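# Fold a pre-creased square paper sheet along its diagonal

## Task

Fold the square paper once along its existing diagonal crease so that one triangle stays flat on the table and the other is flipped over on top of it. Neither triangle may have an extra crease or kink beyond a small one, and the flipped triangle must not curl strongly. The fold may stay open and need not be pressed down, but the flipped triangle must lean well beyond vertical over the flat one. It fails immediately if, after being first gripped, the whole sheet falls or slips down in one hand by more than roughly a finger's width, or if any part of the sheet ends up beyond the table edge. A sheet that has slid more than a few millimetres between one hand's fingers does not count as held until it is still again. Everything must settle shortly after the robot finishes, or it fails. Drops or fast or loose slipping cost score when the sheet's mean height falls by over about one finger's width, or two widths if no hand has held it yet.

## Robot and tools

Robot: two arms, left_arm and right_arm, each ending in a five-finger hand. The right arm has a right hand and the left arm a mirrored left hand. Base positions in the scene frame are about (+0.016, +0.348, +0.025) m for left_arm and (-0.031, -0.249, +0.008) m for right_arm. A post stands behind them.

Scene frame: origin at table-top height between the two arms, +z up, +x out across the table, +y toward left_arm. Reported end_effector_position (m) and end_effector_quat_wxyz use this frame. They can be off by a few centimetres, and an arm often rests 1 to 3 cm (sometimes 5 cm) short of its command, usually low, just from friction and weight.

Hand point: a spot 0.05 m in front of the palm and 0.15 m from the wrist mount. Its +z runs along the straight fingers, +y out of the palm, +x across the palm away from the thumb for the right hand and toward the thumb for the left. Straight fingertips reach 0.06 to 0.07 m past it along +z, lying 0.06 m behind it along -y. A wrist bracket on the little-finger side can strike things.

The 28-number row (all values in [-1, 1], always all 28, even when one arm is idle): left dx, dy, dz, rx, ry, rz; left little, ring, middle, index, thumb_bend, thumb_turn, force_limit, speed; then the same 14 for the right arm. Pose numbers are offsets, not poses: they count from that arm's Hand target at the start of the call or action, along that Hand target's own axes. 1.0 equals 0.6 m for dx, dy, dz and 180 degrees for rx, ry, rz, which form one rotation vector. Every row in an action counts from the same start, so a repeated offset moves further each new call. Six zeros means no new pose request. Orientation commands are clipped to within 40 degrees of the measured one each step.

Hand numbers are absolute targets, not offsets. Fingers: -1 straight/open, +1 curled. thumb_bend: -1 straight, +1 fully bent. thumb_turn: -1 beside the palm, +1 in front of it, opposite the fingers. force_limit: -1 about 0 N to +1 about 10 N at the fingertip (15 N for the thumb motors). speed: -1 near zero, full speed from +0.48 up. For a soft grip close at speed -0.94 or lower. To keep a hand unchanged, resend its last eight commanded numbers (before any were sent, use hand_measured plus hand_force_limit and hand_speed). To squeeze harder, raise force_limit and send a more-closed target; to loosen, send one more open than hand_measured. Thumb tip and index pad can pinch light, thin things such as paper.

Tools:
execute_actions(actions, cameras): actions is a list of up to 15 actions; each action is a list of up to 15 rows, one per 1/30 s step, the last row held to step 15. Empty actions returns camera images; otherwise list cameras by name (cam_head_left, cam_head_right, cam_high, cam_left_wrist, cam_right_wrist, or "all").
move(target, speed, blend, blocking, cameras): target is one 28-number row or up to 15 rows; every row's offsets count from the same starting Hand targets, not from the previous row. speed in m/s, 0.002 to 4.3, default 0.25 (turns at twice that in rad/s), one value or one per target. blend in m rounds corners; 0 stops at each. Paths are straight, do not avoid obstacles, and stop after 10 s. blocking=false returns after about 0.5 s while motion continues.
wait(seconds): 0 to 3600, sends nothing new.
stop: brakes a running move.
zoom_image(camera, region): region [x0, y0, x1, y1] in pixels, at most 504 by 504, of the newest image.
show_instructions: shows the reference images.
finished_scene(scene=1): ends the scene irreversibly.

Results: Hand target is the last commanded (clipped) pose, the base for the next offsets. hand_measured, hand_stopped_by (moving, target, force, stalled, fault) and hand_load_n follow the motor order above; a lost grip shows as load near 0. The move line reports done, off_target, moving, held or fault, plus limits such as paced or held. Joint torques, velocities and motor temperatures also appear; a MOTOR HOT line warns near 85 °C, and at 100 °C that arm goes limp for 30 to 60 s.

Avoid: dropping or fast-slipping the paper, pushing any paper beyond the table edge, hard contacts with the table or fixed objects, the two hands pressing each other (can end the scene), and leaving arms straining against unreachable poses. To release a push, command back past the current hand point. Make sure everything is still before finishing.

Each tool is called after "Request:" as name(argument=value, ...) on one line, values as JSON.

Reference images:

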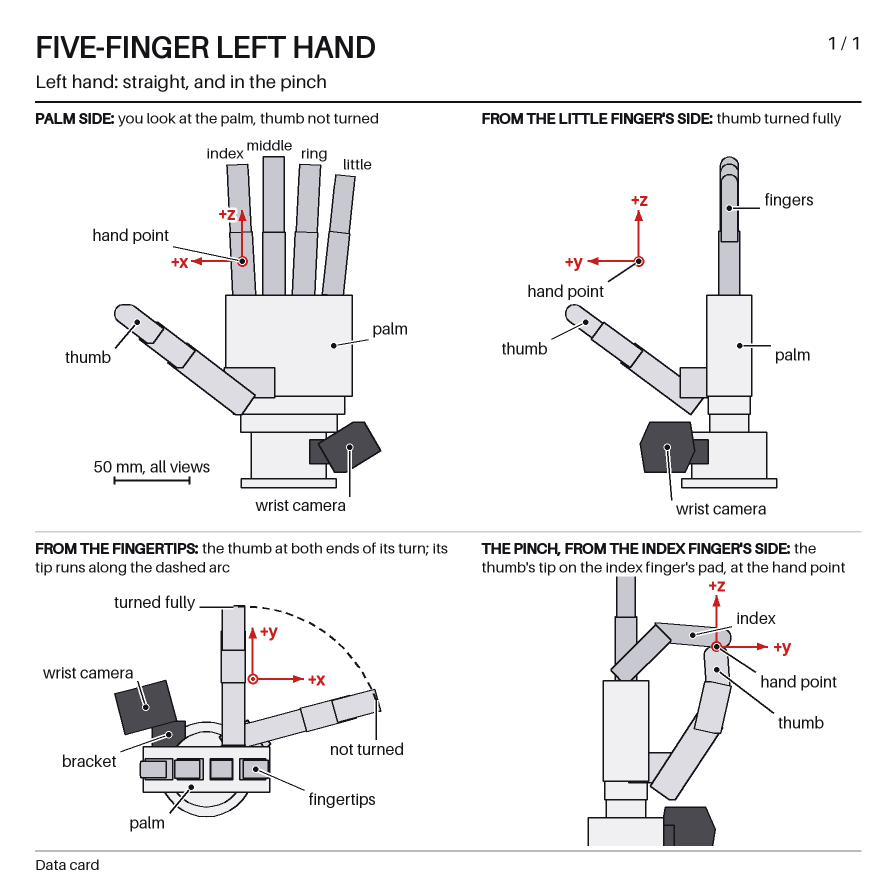

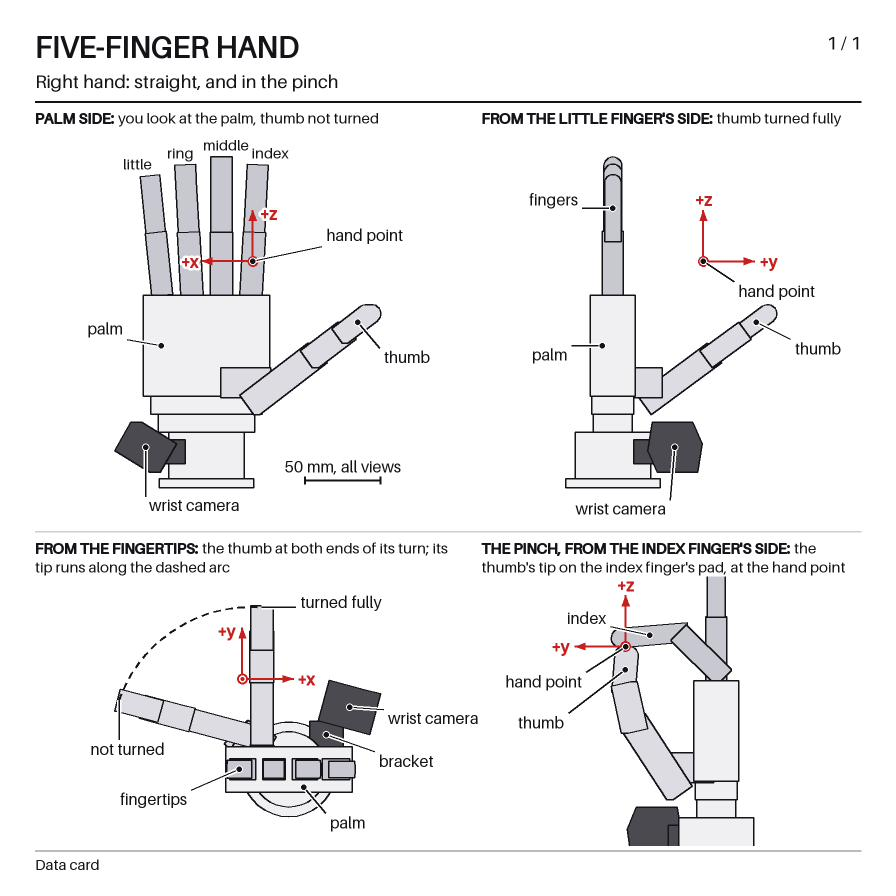

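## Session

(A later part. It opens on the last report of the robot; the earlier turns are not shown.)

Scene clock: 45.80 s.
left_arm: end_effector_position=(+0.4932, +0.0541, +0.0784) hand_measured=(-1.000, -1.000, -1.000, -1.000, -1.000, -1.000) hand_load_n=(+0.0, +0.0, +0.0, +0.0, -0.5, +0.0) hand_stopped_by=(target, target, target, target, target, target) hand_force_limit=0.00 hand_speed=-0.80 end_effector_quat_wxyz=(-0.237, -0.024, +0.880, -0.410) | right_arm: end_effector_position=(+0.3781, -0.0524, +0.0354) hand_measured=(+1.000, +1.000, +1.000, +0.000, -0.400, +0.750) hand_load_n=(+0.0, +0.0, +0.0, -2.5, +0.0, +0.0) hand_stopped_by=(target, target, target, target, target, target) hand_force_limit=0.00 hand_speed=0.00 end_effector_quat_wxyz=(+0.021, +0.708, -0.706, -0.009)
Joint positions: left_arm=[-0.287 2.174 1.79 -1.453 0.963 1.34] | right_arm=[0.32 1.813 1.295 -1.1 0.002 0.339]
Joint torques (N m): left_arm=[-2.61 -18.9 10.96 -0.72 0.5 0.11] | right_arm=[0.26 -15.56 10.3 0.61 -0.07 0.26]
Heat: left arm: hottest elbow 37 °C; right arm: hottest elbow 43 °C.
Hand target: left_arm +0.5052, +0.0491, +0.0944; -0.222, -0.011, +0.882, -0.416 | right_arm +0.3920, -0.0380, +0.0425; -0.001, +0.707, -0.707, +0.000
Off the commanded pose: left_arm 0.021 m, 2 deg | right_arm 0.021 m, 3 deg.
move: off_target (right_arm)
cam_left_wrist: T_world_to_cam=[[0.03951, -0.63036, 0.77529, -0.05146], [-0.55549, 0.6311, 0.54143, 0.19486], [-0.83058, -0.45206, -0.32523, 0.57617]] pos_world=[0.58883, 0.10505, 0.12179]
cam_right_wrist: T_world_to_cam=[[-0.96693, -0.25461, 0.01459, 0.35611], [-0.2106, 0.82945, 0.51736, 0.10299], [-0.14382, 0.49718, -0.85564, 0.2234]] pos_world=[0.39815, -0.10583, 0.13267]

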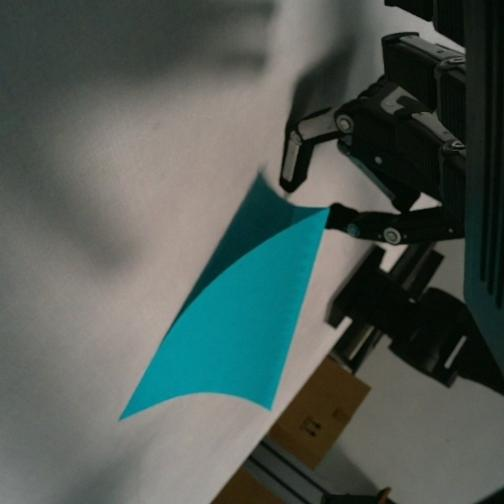

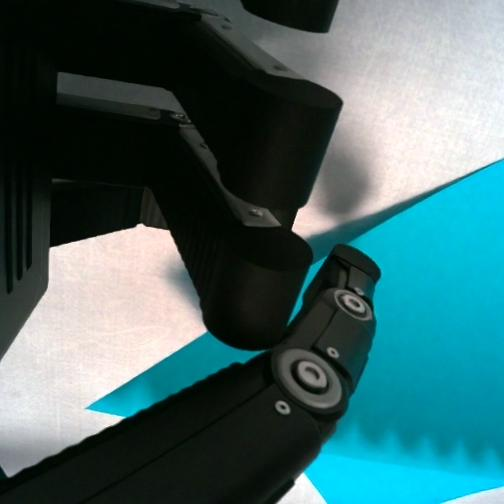

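Request:
move(target=[0,0,0,0,0,0,-1,-1,-1,-1,-1,-1,0,-0.8,-0.02,-0.005,-0.0258,0,0,0,1,1,1,0,-0.4,0.75,0,0], speed=0.15, cameras=["cam_left_wrist"])

Scene clock: 47.43 s.
left_arm: end_effector_position=(+0.4932, +0.0541, +0.0784) hand_measured=(-1.000, -1.000, -1.000, -1.000, -1.000, -1.000) hand_load_n=(+0.0, +0.0, +0.0, +0.0, +0.0, -0.5) hand_stopped_by=(target, target, target, target, target, target) hand_force_limit=0.00 hand_speed=-0.80 end_effector_quat_wxyz=(-0.237, -0.024, +0.880, -0.410) | right_arm: end_effector_position=(+0.3751, -0.0392, +0.0401) hand_measured=(+1.000, +1.000, +1.000, +0.000, -0.400, +0.750) hand_load_n=(+0.0, +0.0, +0.0, +0.0, +0.0, -0.5) hand_stopped_by=(target, target, target, target, target, target) hand_force_limit=0.00 hand_speed=0.00 end_effector_quat_wxyz=(+0.023, +0.708, -0.706, -0.009)
Joint positions: left_arm=[-0.287 2.174 1.79 -1.453 0.963 1.34] | right_arm=[0.348 1.813 1.308 -1.117 0.003 0.365]
Joint torques (N m): left_arm=[-2.37 -19.31 10.93 -0.79 0.52 0.11] | right_arm=[0.21 -15.91 12.51 -0.64 -0.06 0.26]
Heat: left arm: hottest elbow 37 °C; right arm: hottest elbow 43 °C.
Hand target: left_arm +0.5052, +0.0491, +0.0944; -0.222, -0.011, +0.882, -0.416 | right_arm +0.3950, -0.0260, +0.0580; -0.001, +0.707, -0.707, +0.000
Off the commanded pose: left_arm 0.021 m, 2 deg | right_arm 0.030 m, 3 deg.
move: off_target (right_arm)
cam_left_wrist: T_world_to_cam=[[0.03951, -0.63036, 0.77529, -0.05146], [-0.55549, 0.6311, 0.54143, 0.19486], [-0.83058, -0.45206, -0.32523, 0.57617]] pos_world=[0.58883, 0.10505, 0.12179]

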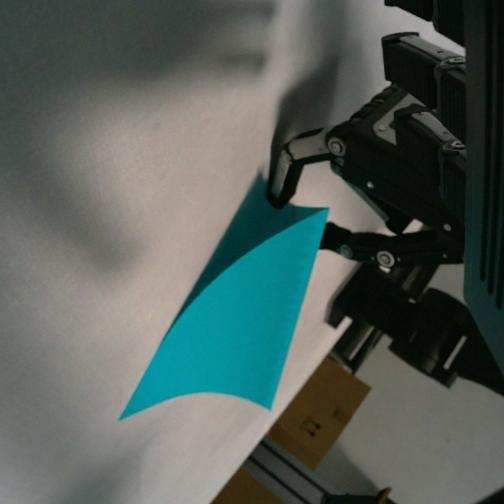

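Request:
zoom_image(camera="cam_left_wrist", region=[220, 100, 400, 280])

Scaled by 2.800 from the camera's image (finer frame: 720x720).

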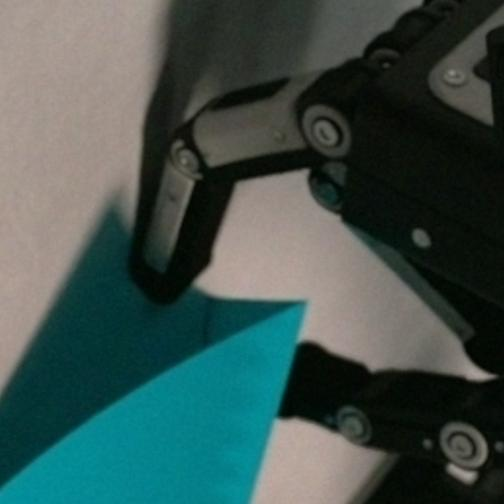

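Request:
move(target=[0,0,0,0,0,0,-1,-1,-1,-1,-1,-1,0,-0.8,0,0.0333,0.0,0,0,0,1,1,1,0,-0.4,0.75,0,0], speed=0.08, cameras=["cam_left_wrist"])

Request:
zoom_image(camera="cam_left_wrist", region=[220, 100, 400, 280])

Scene clock: 48.97 s.
left_arm: end_effector_position=(+0.4932, +0.0541, +0.0784) hand_measured=(-1.000, -1.000, -1.000, -1.000, -1.000, -1.000) hand_load_n=(+0.0, +0.0, +0.0, +0.0, +0.0, -0.5) hand_stopped_by=(target, target, target, target, target, target) hand_force_limit=0.00 hand_speed=-0.80 end_effector_quat_wxyz=(-0.237, -0.024, +0.880, -0.410) | right_arm: end_effector_position=(+0.3713, -0.0336, +0.0485) hand_measured=(+1.000, +1.000, +1.000, +0.000, -0.400, +0.750) hand_load_n=(+0.0, +0.0, +0.0, +0.0, +0.0, +0.0) hand_stopped_by=(target, target, target, target, target, target) hand_force_limit=0.00 hand_speed=0.00 end_effector_quat_wxyz=(+0.016, +0.710, -0.704, -0.005)
Joint positions: left_arm=[-0.287 2.174 1.79 -1.453 0.963 1.34] | right_arm=[0.362 1.788 1.301 -1.117 0.003 0.372]
Joint torques (N m): left_arm=[-2.67 -18.73 10.95 -0.79 0.51 0.1] | right_arm=[0.32 -17.14 8.27 0.21 -0.05 0.26]
Heat: left arm: hottest elbow 37 °C; right arm: hottest elbow 43 °C.
Hand target: left_arm +0.5052, +0.0491, +0.0944; -0.222, -0.011, +0.882, -0.416 | right_arm +0.3750, -0.0260, +0.0580; -0.001, +0.707, -0.707, +0.000
Off the commanded pose: left_arm 0.021 m, 2 deg | right_arm 0.013 m, 2 deg.
move: off_target (right_arm)
cam_left_wrist: T_world_to_cam=[[0.03951, -0.63036, 0.77529, -0.05146], [-0.55549, 0.6311, 0.54143, 0.19486], [-0.83058, -0.45206, -0.32523, 0.57617]] pos_world=[0.58883, 0.10505, 0.12179]

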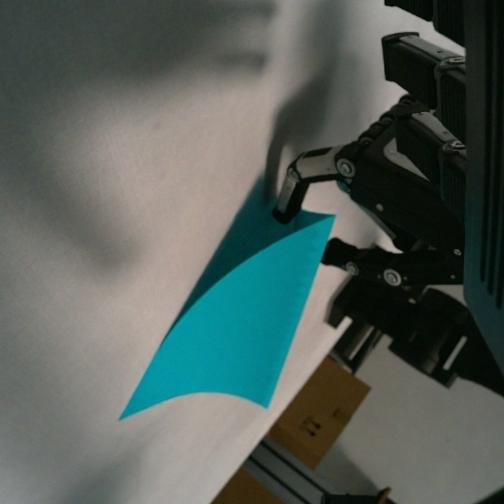

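Scaled by 2.800 from the camera's image (finer frame: 720x720).

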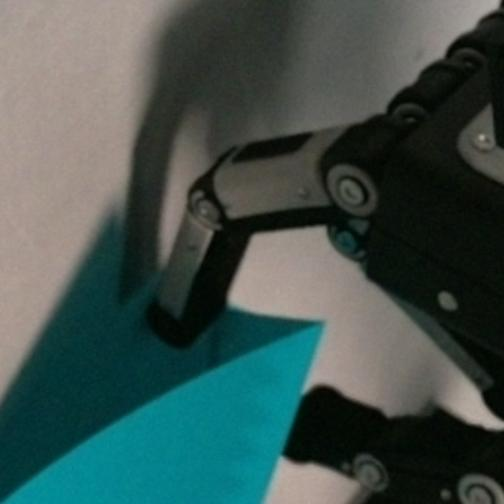

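Request:
move(target=[0,0,0,0,0,0,-1,-1,-1,-1,-1,-1,0,-0.8,0.0067,0.0167,0.02,0,0,0,1,1,1,0,-0.4,0.75,0,0], speed=0.08, cameras=["cam_left_wrist"])

Request:
zoom_image(camera="cam_left_wrist", region=[220, 100, 400, 280])

Scene clock: 50.27 s.
left_arm: end_effector_position=(+0.4932, +0.0541, +0.0784) hand_measured=(-1.000, -1.000, -1.000, -1.000, -1.000, -1.000) hand_load_n=(+0.0, +0.0, +0.0, +0.0, -0.5, +0.0) hand_stopped_by=(target, target, target, target, target, target) hand_force_limit=0.00 hand_speed=-0.80 end_effector_quat_wxyz=(-0.237, -0.024, +0.880, -0.410) | right_arm: end_effector_position=(+0.3596, -0.0413, +0.0358) hand_measured=(+1.000, +1.000, +1.000, +0.000, -0.400, +0.750) hand_load_n=(+0.0, +0.0, +0.0, +0.0, +0.0, +0.0) hand_stopped_by=(target, target, target, target, target, target) hand_force_limit=0.00 hand_speed=0.00 end_effector_quat_wxyz=(+0.021, +0.704, -0.710, -0.010)
Joint positions: left_arm=[-0.287 2.174 1.79 -1.453 0.963 1.34] | right_arm=[0.353 1.78 1.249 -1.086 -0.001 0.382]
Joint torques (N m): left_arm=[-2.37 -18.84 10.88 -0.83 0.52 0.1] | right_arm=[0.44 -16.91 8.18 0.58 -0.07 0.25]
Heat: left arm: hottest elbow 37 °C; right arm: hottest elbow 43 °C.
Hand target: left_arm +0.5052, +0.0491, +0.0944; -0.222, -0.011, +0.882, -0.416 | right_arm +0.3650, -0.0301, +0.0460; -0.001, +0.707, -0.707, +0.000
Off the commanded pose: left_arm 0.021 m, 2 deg | right_arm 0.016 m, 3 deg.
move: off_target (right_arm)
cam_left_wrist: T_world_to_cam=[[0.03951, -0.63036, 0.77529, -0.05146], [-0.55549, 0.6311, 0.54143, 0.19486], [-0.83058, -0.45206, -0.32523, 0.57617]] pos_world=[0.58883, 0.10505, 0.12179]

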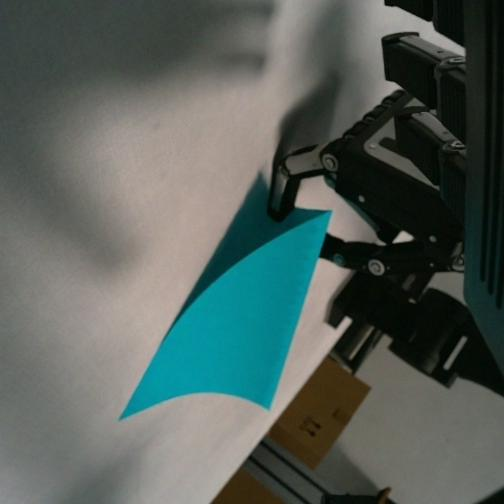

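Scaled by 2.800 from the camera's image (finer frame: 720x720).

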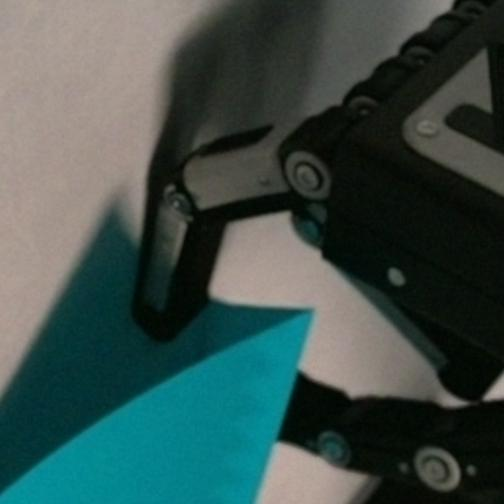

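Request:
move(target=[0,0,0,0,0,0,-1,-1,-1,-1,-1,-1,0,-0.8,0.0067,0.025,-0.0033,0,0,0,1,1,1,0,-0.4,0.75,0,0], speed=0.08, cameras=["cam_left_wrist","cam_right_wrist"])

Request:
zoom_image(camera="cam_left_wrist", region=[220, 100, 400, 280])

Scene clock: 51.60 s.
left_arm: end_effector_position=(+0.4932, +0.0541, +0.0784) hand_measured=(-1.000, -1.000, -1.000, -1.000, -1.000, -1.000) hand_load_n=(+0.0, +0.0, +0.0, +0.0, +0.0, +0.0) hand_stopped_by=(target, target, target, target, target, target) hand_force_limit=0.00 hand_speed=-0.80 end_effector_quat_wxyz=(-0.237, -0.024, +0.880, -0.410) | right_arm: end_effector_position=(+0.3446, -0.0425, +0.0393) hand_measured=(+1.000, +1.000, +1.000, +0.000, -0.400, +0.750) hand_load_n=(+0.0, +0.0, +0.0, +0.0, +0.0, +0.0) hand_stopped_by=(target, target, target, target, target, target) hand_force_limit=0.00 hand_speed=0.00 end_effector_quat_wxyz=(+0.019, +0.708, -0.706, -0.006)
Joint positions: left_arm=[-0.287 2.174 1.79 -1.453 0.963 1.34] | right_arm=[0.365 1.739 1.203 -1.074 0.003 0.382]
Joint torques (N m): left_arm=[-2.61 -19.02 10.91 -0.83 0.5 0.1] | right_arm=[0.32 -15.97 8.16 0.53 -0.05 0.26]
Heat: left arm: hottest elbow 37 °C; right arm: hottest elbow 43 °C.
Hand target: left_arm +0.5052, +0.0491, +0.0944; -0.222, -0.011, +0.882, -0.416 | right_arm +0.3500, -0.0341, +0.0479; -0.001, +0.707, -0.707, +0.000
Off the commanded pose: left_arm 0.021 m, 2 deg | right_arm 0.013 m, 2 deg.
move: off_target (right_arm)
cam_left_wrist: T_world_to_cam=[[0.03951, -0.63036, 0.77529, -0.05146], [-0.55549, 0.6311, 0.54143, 0.19486], [-0.83058, -0.45206, -0.32523, 0.57617]] pos_world=[0.58883, 0.10505, 0.12179]
cam_right_wrist: T_world_to_cam=[[-0.96661, -0.25619, 0.00656, 0.32635], [-0.2163, 0.82932, 0.51521, 0.08774], [-0.13743, 0.49659, -0.85704, 0.21482]] pos_world=[0.36396, -0.09583, 0.13676]

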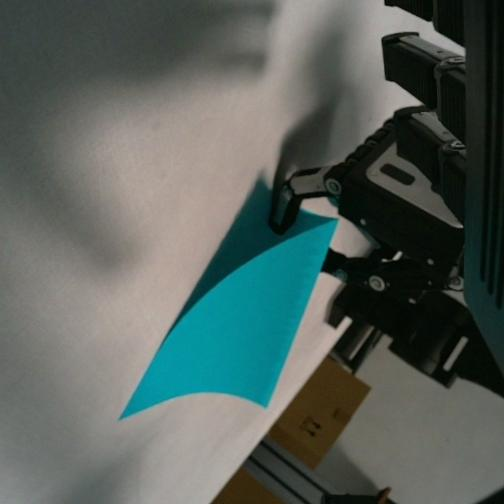

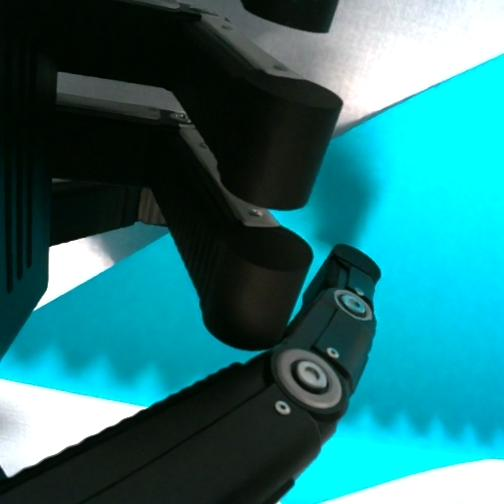

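Scaled by 2.800 from the camera's image (finer frame: 720x720).

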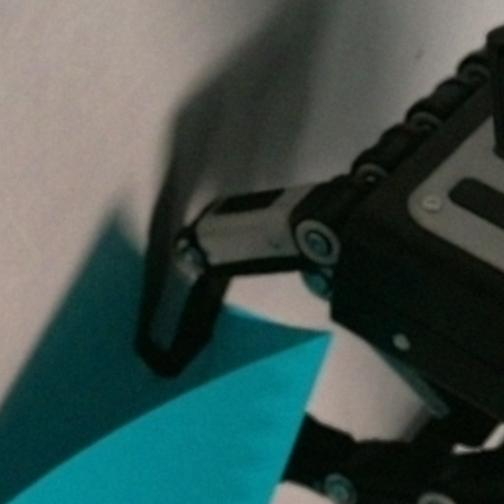

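Request:
move(target=[0,0,0,0,0,0,-1,-1,-1,-1,-1,-1,0,-0.8,0.0383,0.05,0.0,0,0,0,1,1,1,0,-0.4,0.75,0,0], speed=0.08, cameras=["cam_left_wrist","cam_right_wrist"])

Request:
zoom_image(camera="cam_left_wrist", region=[220, 100, 400, 280])

Scene clock: 56.10 s.
left_arm: end_effector_position=(+0.4932, +0.0541, +0.0784) hand_measured=(-1.000, -1.000, -1.000, -1.000, -1.000, -1.000) hand_load_n=(+0.0, +0.0, +0.0, +0.0, +0.0, +0.0) hand_stopped_by=(target, target, target, target, target, target) hand_force_limit=0.00 hand_speed=-0.80 end_effector_quat_wxyz=(-0.237, -0.024, +0.880, -0.410) | right_arm: end_effector_position=(+0.3101, -0.0563, +0.0402) hand_measured=(+1.000, +1.000, +1.000, +0.000, -0.400, +0.750) hand_load_n=(+0.0, +0.0, +0.0, +0.0, +0.0, +0.0) hand_stopped_by=(target, target, target, target, target, target) hand_force_limit=0.00 hand_speed=0.00 end_effector_quat_wxyz=(+0.020, +0.707, -0.707, -0.007)
Joint positions: left_arm=[-0.287 2.174 1.79 -1.453 0.963 1.34] | right_arm=[0.365 1.655 1.091 -1.049 0.003 0.385]
Joint torques (N m): left_arm=[-2.43 -19.08 10.91 -0.79 0.51 0.11] | right_arm=[-1.14 -14.8 8.02 0.59 -0.03 0.04]
Heat: left arm: hottest elbow 37 °C; right arm: hottest elbow 43 °C.
Hand target: left_arm +0.5052, +0.0491, +0.0944; -0.222, -0.011, +0.882, -0.416 | right_arm +0.3200, -0.0571, +0.0479; -0.001, +0.707, -0.707, +0.000
Off the commanded pose: left_arm 0.021 m, 2 deg | right_arm 0.013 m, 2 deg.
move: off_target (right_arm)
cam_left_wrist: T_world_to_cam=[[0.03951, -0.63036, 0.77529, -0.05146], [-0.55549, 0.6311, 0.54143, 0.19486], [-0.83058, -0.45206, -0.32523, 0.57617]] pos_world=[0.58883, 0.10505, 0.12179]
cam_right_wrist: T_world_to_cam=[[-0.96737, -0.2532, 0.0096, 0.28972], [-0.2123, 0.8306, 0.51482, 0.09015], [-0.13832, 0.49598, -0.85725, 0.21797]] pos_world=[0.32956, -0.10963, 0.13767]

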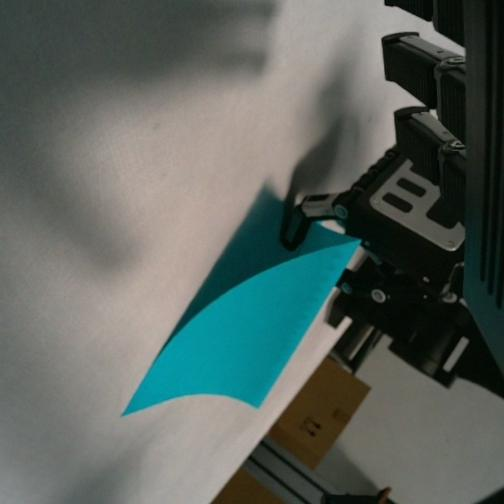

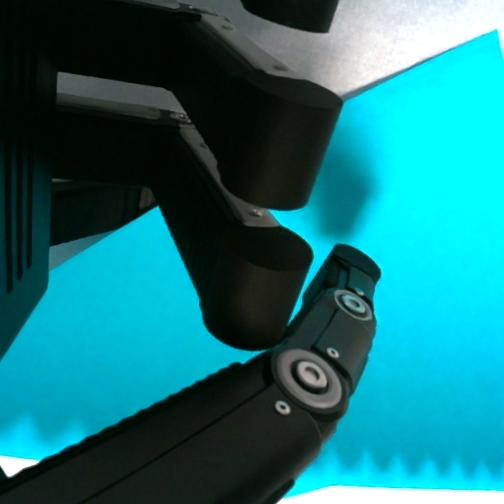

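Scaled by 2.800 from the camera's image (finer frame: 720x720).

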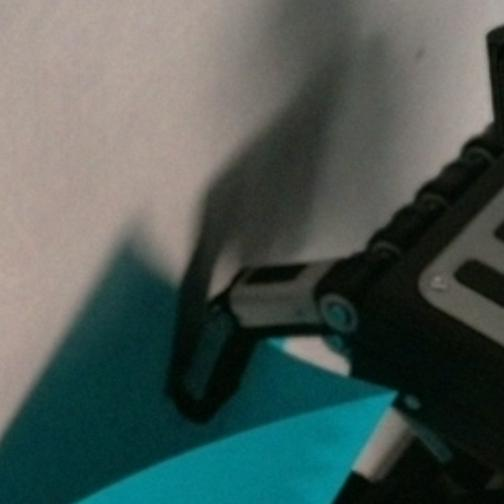

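Request:
move(target=[0,0,0,0,0,0,-1,-1,-1,-1,-1,-1,0,-0.8,0.0517,0.0583,0.0,0,0,0,1,1,1,0,-0.4,0.75,0,0], speed=0.08, cameras=["cam_left_wrist","cam_right_wrist"])

Request:
zoom_image(camera="cam_left_wrist", region=[220, 120, 400, 300])

Scene clock: 57.67 s.
left_arm: end_effector_position=(+0.4932, +0.0541, +0.0784) hand_measured=(-1.000, -1.000, -1.000, -1.000, -1.000, -1.000) hand_load_n=(+0.0, +0.0, +0.0, +0.0, -0.5, +0.0) hand_stopped_by=(target, target, target, target, target, target) hand_force_limit=0.00 hand_speed=-0.80 end_effector_quat_wxyz=(-0.237, -0.024, +0.880, -0.410) | right_arm: end_effector_position=(+0.2764, -0.0881, +0.0416) hand_measured=(+1.000, +1.000, +1.000, +0.000, -0.400, +0.750) hand_load_n=(+0.0, +0.0, +0.0, +0.0, +0.0, +0.0) hand_stopped_by=(target, target, target, target, target, target) hand_force_limit=0.00 hand_speed=0.00 end_effector_quat_wxyz=(+0.019, +0.703, -0.711, -0.007)
Joint positions: left_arm=[-0.287 2.174 1.79 -1.453 0.963 1.34] | right_arm=[0.32 1.55 0.965 -1.026 0.003 0.351]
Joint torques (N m): left_arm=[-2.49 -19.02 10.93 -0.81 0.48 0.12] | right_arm=[-1.44 -13.1 7.9 0.59 -0.03 -0.01]
Heat: left arm: hottest elbow 37 °C; right arm: hottest elbow 43 °C.
Hand target: left_arm +0.5052, +0.0491, +0.0944; -0.222, -0.011, +0.882, -0.416 | right_arm +0.2851, -0.0881, +0.0478; -0.001, +0.707, -0.707, +0.000
Off the commanded pose: left_arm 0.021 m, 2 deg | right_arm 0.011 m, 2 deg.
move: off_target (right_arm)
cam_left_wrist: T_world_to_cam=[[0.03951, -0.63036, 0.77529, -0.05146], [-0.55549, 0.6311, 0.54143, 0.19486], [-0.83058, -0.45206, -0.32523, 0.57617]] pos_world=[0.58883, 0.10505, 0.12179]
cam_right_wrist: T_world_to_cam=[[-0.97004, -0.24282, 0.00828, 0.25074], [-0.20383, 0.8319, 0.51613, 0.10642], [-0.13221, 0.49898, -0.85647, 0.22881]] pos_world=[0.29517, -0.14181, 0.13897]

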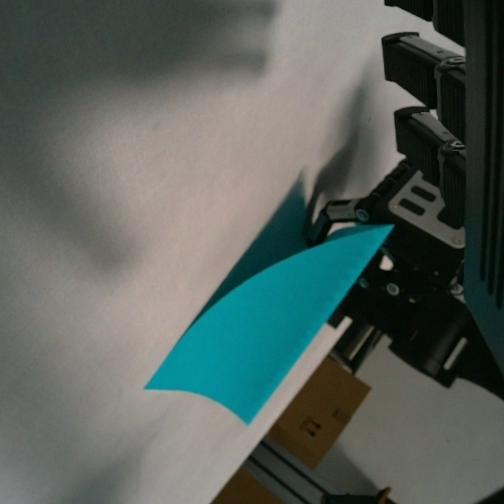

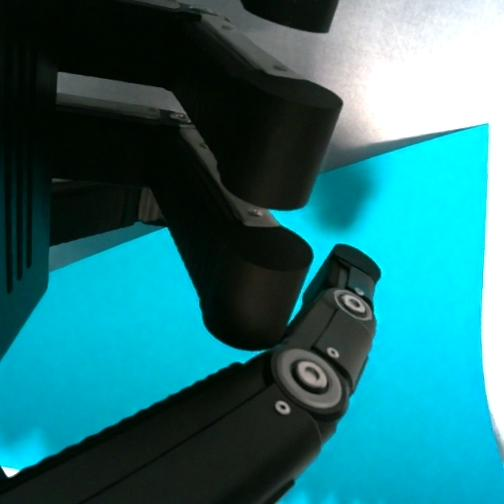

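Scaled by 2.800 from the camera's image (finer frame: 720x720).

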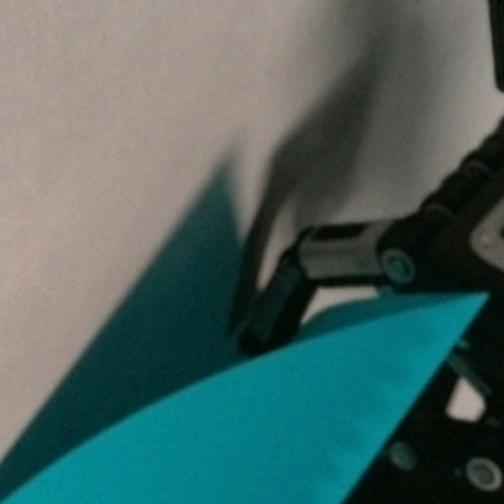

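Request:
move(target=[0,0,0,0,0,0,-1,-1,-1,-1,-1,-1,0,-0.8,-0.03,0.02,0.0,0,0,0,1,1,1,0,-0.4,0.75,0,0], speed=0.08, cameras=["cam_left_wrist","cam_right_wrist"])

Request:
zoom_image(camera="cam_left_wrist", region=[260, 140, 420, 300])

Scene clock: 61.97 s.
left_arm: end_effector_position=(+0.4932, +0.0541, +0.0784) hand_measured=(-1.000, -1.000, -1.000, -1.000, -1.000, -1.000) hand_load_n=(+0.0, +0.0, +0.0, +0.0, +0.0, +0.0) hand_stopped_by=(target, target, target, target, target, target) hand_force_limit=0.00 hand_speed=-0.80 end_effector_quat_wxyz=(-0.237, -0.024, +0.880, -0.410) | right_arm: end_effector_position=(+0.2666, -0.0762, +0.0411) hand_measured=(+1.000, +1.000, +1.000, +0.000, -0.400, +0.750) hand_load_n=(+0.0, +0.0, +0.0, +0.0, +0.0, +0.0) hand_stopped_by=(target, target, target, target, target, target) hand_force_limit=0.00 hand_speed=0.00 end_effector_quat_wxyz=(+0.019, +0.710, -0.704, -0.007)
Joint positions: left_arm=[-0.287 2.174 1.79 -1.453 0.963 1.34] | right_arm=[0.36 1.541 0.953 -1.023 0.003 0.372]
Joint torques (N m): left_arm=[-2.49 -18.84 10.93 -0.79 0.51 0.1] | right_arm=[0.03 -13.16 7.82 0.58 -0.04 0.26]
Heat: left arm: hottest elbow 38 °C; right arm: hottest elbow 43 °C.
Hand target: left_arm +0.5052, +0.0491, +0.0944; -0.222, -0.011, +0.882, -0.416 | right_arm +0.2731, -0.0701, +0.0478; -0.001, +0.707, -0.707, +0.000
Off the commanded pose: left_arm 0.021 m, 2 deg | right_arm 0.011 m, 2 deg.
move: off_target (right_arm)
cam_left_wrist: T_world_to_cam=[[0.03951, -0.63036, 0.77529, -0.05146], [-0.55549, 0.6311, 0.54143, 0.19486], [-0.83058, -0.45206, -0.32523, 0.57617]] pos_world=[0.58883, 0.10505, 0.12179]
cam_right_wrist: T_world_to_cam=[[-0.96541, -0.26061, 0.00811, 0.24159], [-0.2193, 0.82842, 0.51539, 0.09861], [-0.14104, 0.49578, -0.85692, 0.2233]] pos_world=[0.28635, -0.12944, 0.13857]

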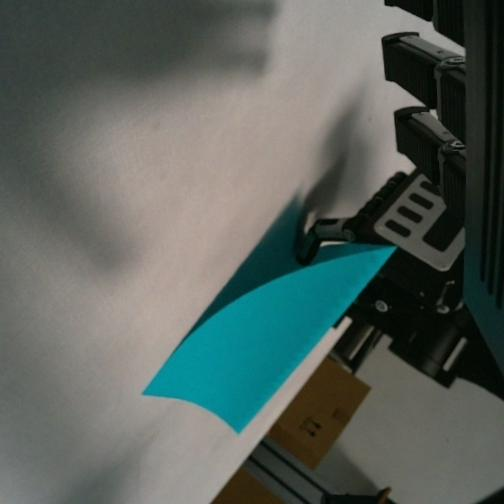

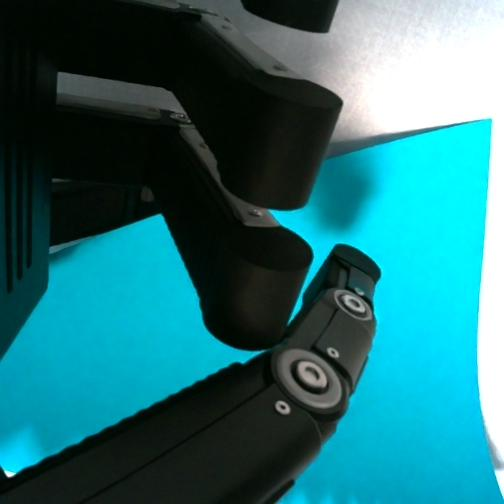

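Scaled by 3.150 from the camera's image (finer frame: 720x720).

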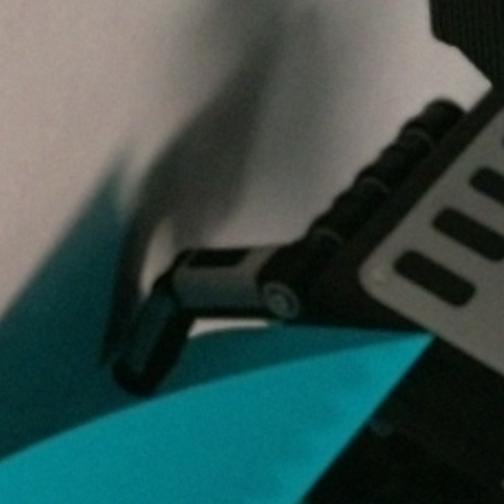

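Request:
move(target=[0,0,0,0,0,0,-1,-1,-1,-1,-1,-1,0,-0.8,-0.0333,-0.009,0.0,0,0,0.1667,1,1,1,0,-0.4,0.53,0,0], speed=0.12, cameras=["cam_left_wrist","cam_right_wrist"])

Request:
zoom_image(camera="cam_left_wrist", region=[260, 140, 460, 340])

Scene clock: 65.47 s.
left_arm: end_effector_position=(+0.4932, +0.0541, +0.0784) hand_measured=(-1.000, -1.000, -1.000, -1.000, -1.000, -1.000) hand_load_n=(+0.0, +0.0, -0.5, +0.0, +0.0, -0.5) hand_stopped_by=(target, target, target, target, target, target) hand_force_limit=0.00 hand_speed=-0.80 end_effector_quat_wxyz=(-0.237, -0.024, +0.880, -0.410) | right_arm: end_effector_position=(+0.2721, -0.0572, +0.0406) hand_measured=(+1.000, +1.000, +1.000, +0.000, -0.400, +0.530) hand_load_n=(+0.0, +0.5, +0.0, +0.0, -0.5, +0.0) hand_stopped_by=(target, target, target, target, target, target) hand_force_limit=0.00 hand_speed=0.00 end_effector_quat_wxyz=(-0.020, -0.503, +0.864, +0.001)
Joint positions: left_arm=[-0.287 2.174 1.79 -1.453 0.963 1.34] | right_arm=[0.36 1.494 0.9 -1.018 0.003 0.897]
Joint torques (N m): left_arm=[-2.37 -18.84 10.99 -0.79 0.53 0.1] | right_arm=[0.15 -12.45 7.69 0.62 -0.06 0.26]
Heat: left arm: hottest elbow 38 °C; right arm: hottest elbow 43 °C.
Hand target: left_arm +0.5052, +0.0491, +0.0944; -0.222, -0.011, +0.882, -0.416 | right_arm +0.2785, -0.0501, +0.0478; +0.001, -0.500, +0.866, +0.000
Off the commanded pose: left_arm 0.021 m, 2 deg | right_arm 0.012 m, 2 deg.
move: off_target (right_arm)
cam_left_wrist: T_world_to_cam=[[0.03951, -0.63036, 0.77529, -0.05146], [-0.55549, 0.6311, 0.54143, 0.19486], [-0.83058, -0.45206, -0.32523, 0.57617]] pos_world=[0.58883, 0.10505, 0.12179]
cam_right_wrist: T_world_to_cam=[[-0.96624, 0.25763, -0.00124, 0.28203], [0.22265, 0.83746, 0.49908, -0.03478], [0.12962, 0.48196, -0.86655, 0.14012]] pos_world=[0.26209, -0.11106, 0.13913]

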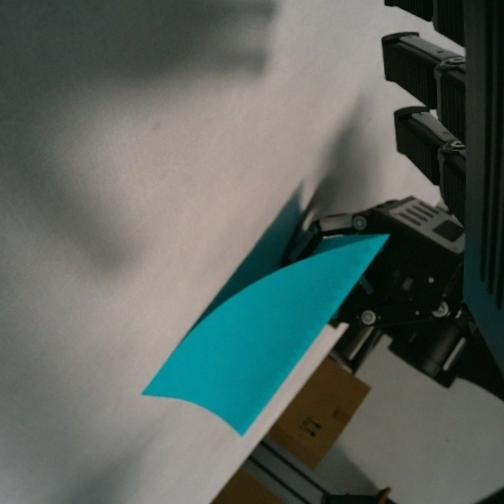

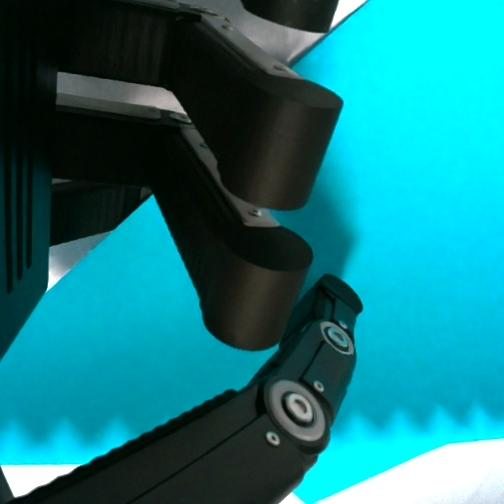

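Scaled by 2.520 from the camera's image (finer frame: 720x720).

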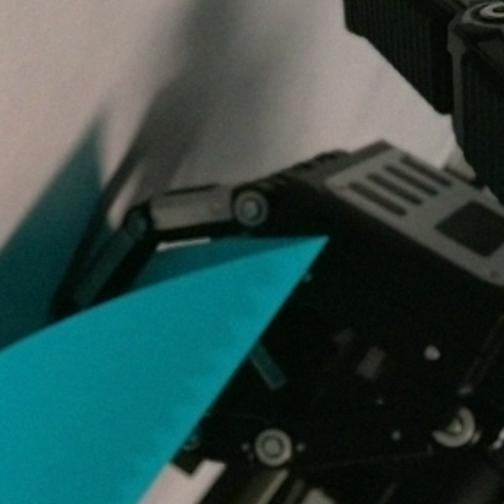

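Request:
move(target=[0,0,0,0,0,0,-1,-1,-1,-1,-1,-1,0,-0.8,0.0405,0.0293,0.0,0,0,0,1,1,1,0,-0.4,0.53,0,0], speed=0.25, cameras=["cam_left_wrist","cam_right_wrist","cam_head_left"])

Request:
zoom_image(camera="cam_left_wrist", region=[260, 140, 460, 340])

Scene clock: 67.90 s.
left_arm: end_effector_position=(+0.4932, +0.0541, +0.0784) hand_measured=(-1.000, -1.000, -1.000, -1.000, -1.000, -1.000) hand_load_n=(+0.0, +0.0, +0.0, +0.0, +0.0, +0.0) hand_stopped_by=(target, target, target, target, target, target) hand_force_limit=0.00 hand_speed=-0.80 end_effector_quat_wxyz=(-0.237, -0.024, +0.880, -0.410) | right_arm: end_effector_position=(+0.2437, -0.0684, +0.0413) hand_measured=(+1.000, +1.000, +1.000, +0.000, -0.400, +0.530) hand_load_n=(+0.0, +0.0, +0.0, +0.0, -0.5, +0.0) hand_stopped_by=(target, target, target, target, target, target) hand_force_limit=0.00 hand_speed=0.00 end_effector_quat_wxyz=(-0.017, -0.500, +0.866, +0.001)
Joint positions: left_arm=[-0.287 2.174 1.79 -1.453 0.963 1.34] | right_arm=[0.36 1.409 0.813 -1.008 0.003 0.903]
Joint torques (N m): left_arm=[-2.73 -19.37 10.95 -0.79 0.5 0.08] | right_arm=[0.09 -10.4 8.43 0.38 -0.06 0.24]
Heat: left arm: hottest elbow 38 °C; right arm: hottest elbow 44 °C.
Hand target: left_arm +0.5052, +0.0491, +0.0944; -0.222, -0.011, +0.882, -0.416 | right_arm +0.2511, -0.0624, +0.0478; +0.001, -0.500, +0.866, +0.000
Off the commanded pose: left_arm 0.021 m, 2 deg | right_arm 0.012 m, 2 deg.
move: off_target (right_arm)
cam_left_wrist: T_world_to_cam=[[0.03951, -0.63036, 0.77529, -0.05146], [-0.55549, 0.6311, 0.54143, 0.19486], [-0.83058, -0.45206, -0.32523, 0.57617]] pos_world=[0.58883, 0.10505, 0.12179]
cam_right_wrist: T_world_to_cam=[[-0.96461, 0.26358, -0.0076, 0.25774], [0.22414, 0.83476, 0.50292, -0.02005], [0.13891, 0.48342, -0.8643, 0.14762]] pos_world=[0.23261, -0.12256, 0.13963]
Images, in order (width x height): cam_head_left 504x504, cam_left_wrist 504x504, cam_right_wrist 504x504.

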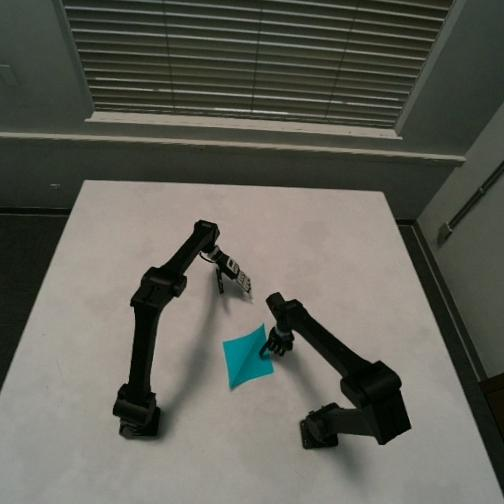

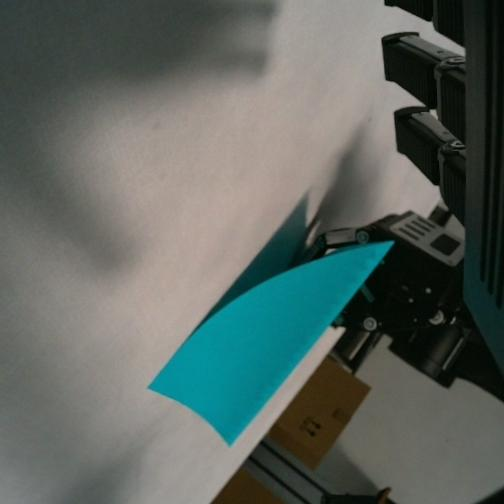

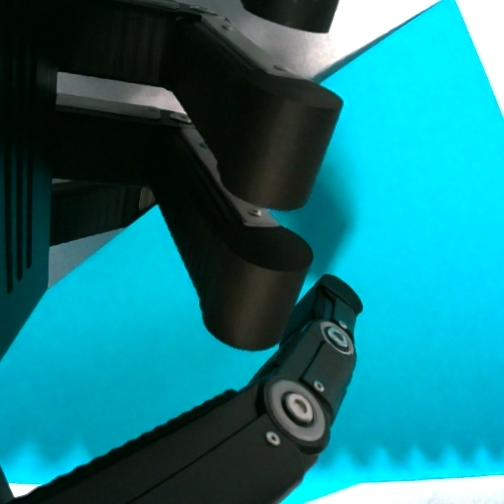

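Scaled by 2.520 from the camera's image (finer frame: 720x720).

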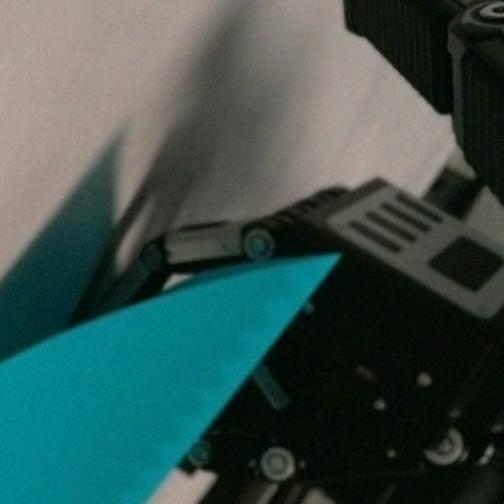

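Request:
move(target=[[0,0,0,0,0,0,-1,-1,-1,-1,-1,-1,0,-0.8,0,0,0.0,0,0,0,1,1,1,0,0,0.53,-0.3,-0.5],[0,0,0,0,0,0,-1,-1,-1,-1,-1,-1,0,-0.8,0,0,0.0,0,0,0,1,1,1,0.4,0,0.53,-0.3,-0.9]], speed=0.25, cameras=["cam_left_wrist","cam_right_wrist"])

Request:
zoom_image(camera="cam_left_wrist", region=[260, 140, 460, 340])

Scene clock: 71.27 s.
left_arm: end_effector_position=(+0.4932, +0.0541, +0.0784) hand_measured=(-1.000, -1.000, -1.000, -1.000, -1.000, -1.000) hand_load_n=(+0.0, +0.0, +0.0, +0.0, +0.0, +0.0) hand_stopped_by=(target, target, target, target, target, target) hand_force_limit=0.00 hand_speed=-0.80 end_effector_quat_wxyz=(-0.237, -0.024, +0.880, -0.410) | right_arm: end_effector_position=(+0.2437, -0.0684, +0.0413) hand_measured=(+1.000, +1.000, +1.000, +0.222, +0.000, +0.530) hand_load_n=(-0.5, +0.0, +0.0, +5.0, +0.0, +0.0) hand_stopped_by=(target, target, target, force, target, target) hand_force_limit=-0.30 hand_speed=-0.90 end_effector_quat_wxyz=(-0.017, -0.500, +0.866, +0.001)
Joint positions: left_arm=[-0.287 2.174 1.79 -1.453 0.963 1.34] | right_arm=[0.36 1.409 0.813 -1.008 0.003 0.903]
Joint torques (N m): left_arm=[-2.43 -18.96 10.92 -0.73 0.49 0.11] | right_arm=[0.09 -10.4 8.44 0.39 -0.05 0.24]
Heat: left arm: hottest elbow 38 °C; right arm: hottest elbow 44 °C.
Hand target: left_arm +0.5052, +0.0491, +0.0944; -0.222, -0.011, +0.882, -0.416 | right_arm +0.2511, -0.0624, +0.0478; +0.001, -0.500, +0.866, +0.000
Off the commanded pose: left_arm 0.021 m, 2 deg | right_arm 0.012 m, 2 deg.
move: done; target 2's new numbers were sent with right_arm's hand 0.012 m and 2 deg from that target
cam_left_wrist: T_world_to_cam=[[0.03951, -0.63036, 0.77529, -0.05146], [-0.55549, 0.6311, 0.54143, 0.19486], [-0.83058, -0.45206, -0.32523, 0.57617]] pos_world=[0.58883, 0.10505, 0.12179]
cam_right_wrist: T_world_to_cam=[[-0.96461, 0.26358, -0.0076, 0.25774], [0.22414, 0.83476, 0.50292, -0.02005], [0.13891, 0.48342, -0.8643, 0.14762]] pos_world=[0.23261, -0.12256, 0.13963]

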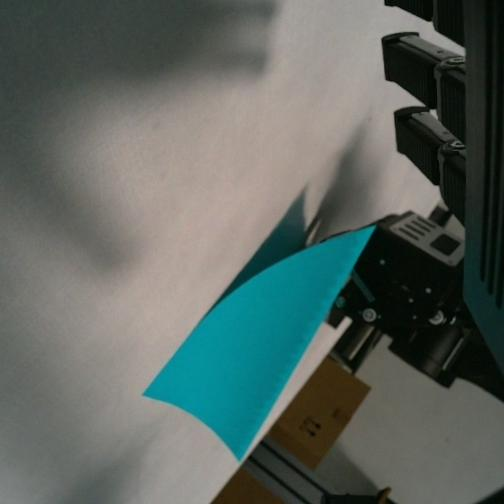

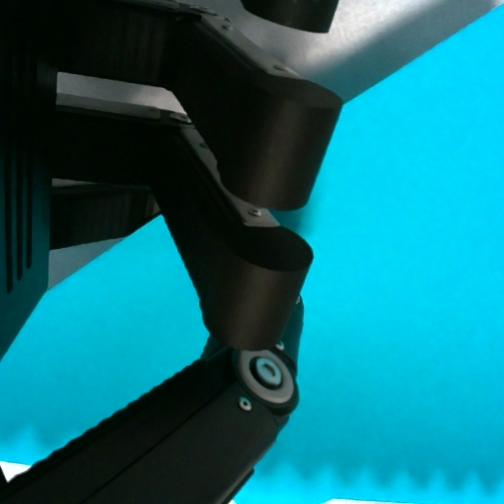

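Scaled by 2.520 from the camera's image (finer frame: 720x720).

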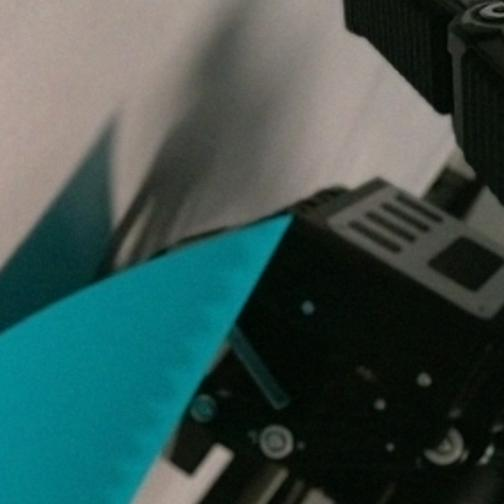

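Request:
move(target=[[0,0,0,0,0,0,-1,-1,-1,-1,-1,-1,0,-0.8,0,0,-0.025,0,0,0,1,1,1,0.4,0,0.53,-0.3,-0.9],[0,0,0,0,0,0,-1,-1,-1,-1,-1,-1,0,-0.8,-0.087,-0.1172,-0.0317,0,0,-0.2778,1,1,1,0.4,0,0.53,-0.3,-0.9]], speed=[0.06,0.12], blend=0.01, cameras=["cam_left_wrist","cam_right_wrist","cam_high","cam_head_left","cam_head_right"])

Scene clock: 76.83 s.
left_arm: end_effector_position=(+0.4932, +0.0541, +0.0784) hand_measured=(-1.000, -1.000, -1.000, -1.000, -1.000, -1.000) hand_load_n=(+0.0, +0.0, +0.0, +0.0, +0.0, +0.0) hand_stopped_by=(target, target, target, target, target, target) hand_force_limit=0.00 hand_speed=-0.80 end_effector_quat_wxyz=(-0.237, -0.024, +0.880, -0.410) | right_arm: end_effector_position=(+0.3195, -0.0628, +0.0524) hand_measured=(+1.000, +1.000, +1.000, +0.222, +0.000, +0.530) hand_load_n=(+0.0, +0.0, +0.0, +5.0, +0.0, +0.0) hand_stopped_by=(target, target, target, force, target, target) hand_force_limit=-0.30 hand_speed=-0.90 end_effector_quat_wxyz=(+0.017, +0.811, -0.585, -0.013)
Joint positions: left_arm=[-0.287 2.174 1.79 -1.453 0.963 1.34] | right_arm=[0.377 1.685 1.166 -1.094 -0.004 0.076]
Joint torques (N m): left_arm=[-2.32 -18.67 10.93 -0.77 0.51 0.12] | right_arm=[0.44 -13.68 12.48 -0.65 -0.01 -0.02]
Heat: left arm: hottest elbow 39 °C; right arm: hottest elbow 45 °C.
Hand target: left_arm +0.5052, +0.0491, +0.0944; -0.222, -0.011, +0.882, -0.416 | right_arm +0.3381, -0.0523, +0.0669; -0.001, +0.819, -0.574, +0.000
Off the commanded pose: left_arm 0.021 m, 2 deg | right_arm 0.026 m, 3 deg.
move: off_target (right_arm); blend cut to 0.0075 m at target 1
cam_left_wrist: T_world_to_cam=[[0.03951, -0.63036, 0.77529, -0.05146], [-0.55549, 0.6311, 0.54143, 0.19486], [-0.83058, -0.45206, -0.32523, 0.57617]] pos_world=[0.58883, 0.10505, 0.12179]
cam_right_wrist: T_world_to_cam=[[-0.8385, -0.54483, 0.00893, 0.23755], [-0.45726, 0.71244, 0.5323, 0.1611], [-0.29638, 0.44224, -0.84651, 0.27947]] pos_world=[0.35567, -0.10894, 0.1487]

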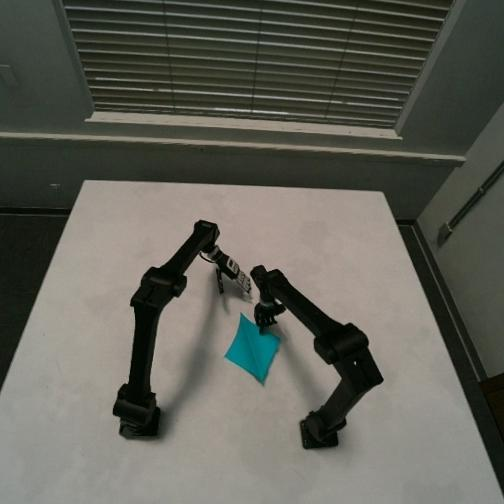

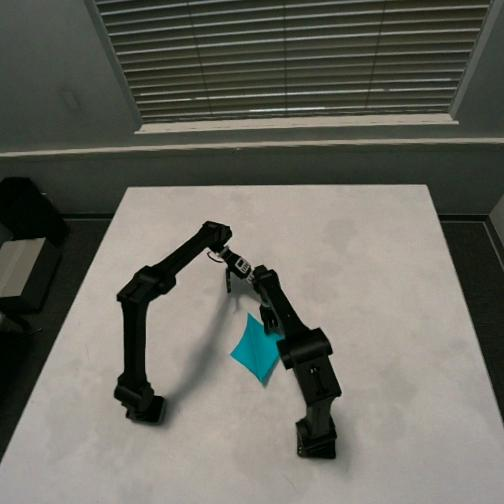

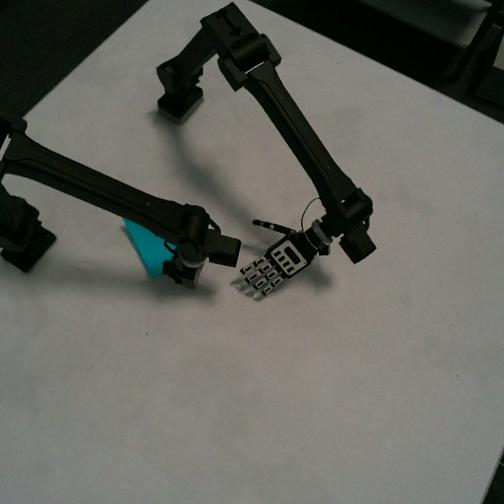

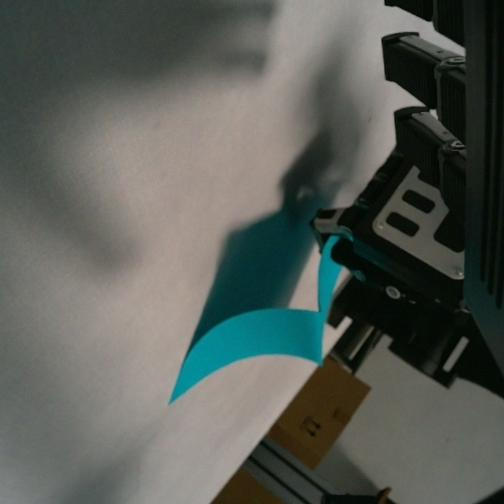

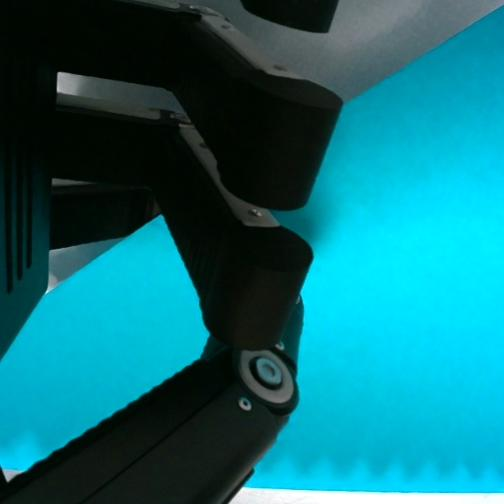

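Request:
zoom_image(camera="cam_left_wrist", region=[140, 180, 400, 420])

Request:
zoom_image(camera="cam_head_left", region=[210, 290, 310, 400])

Scaled by 1.938 from the camera's image (finer frame: 720x720).

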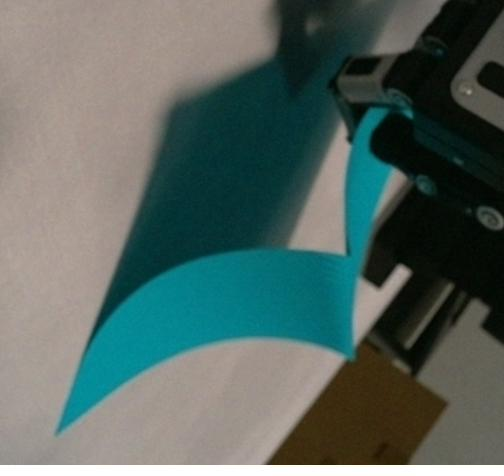

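Scaled by 4.582 from the camera's image (finer frame: 720x720).

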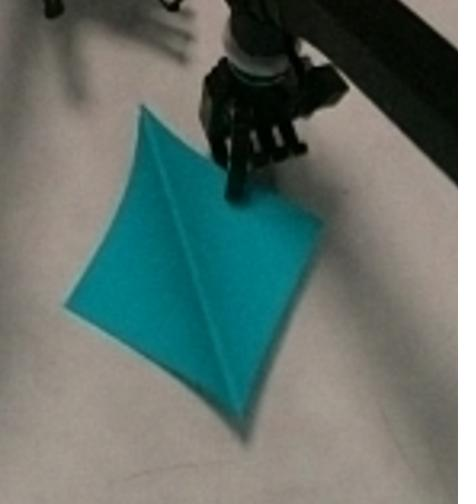

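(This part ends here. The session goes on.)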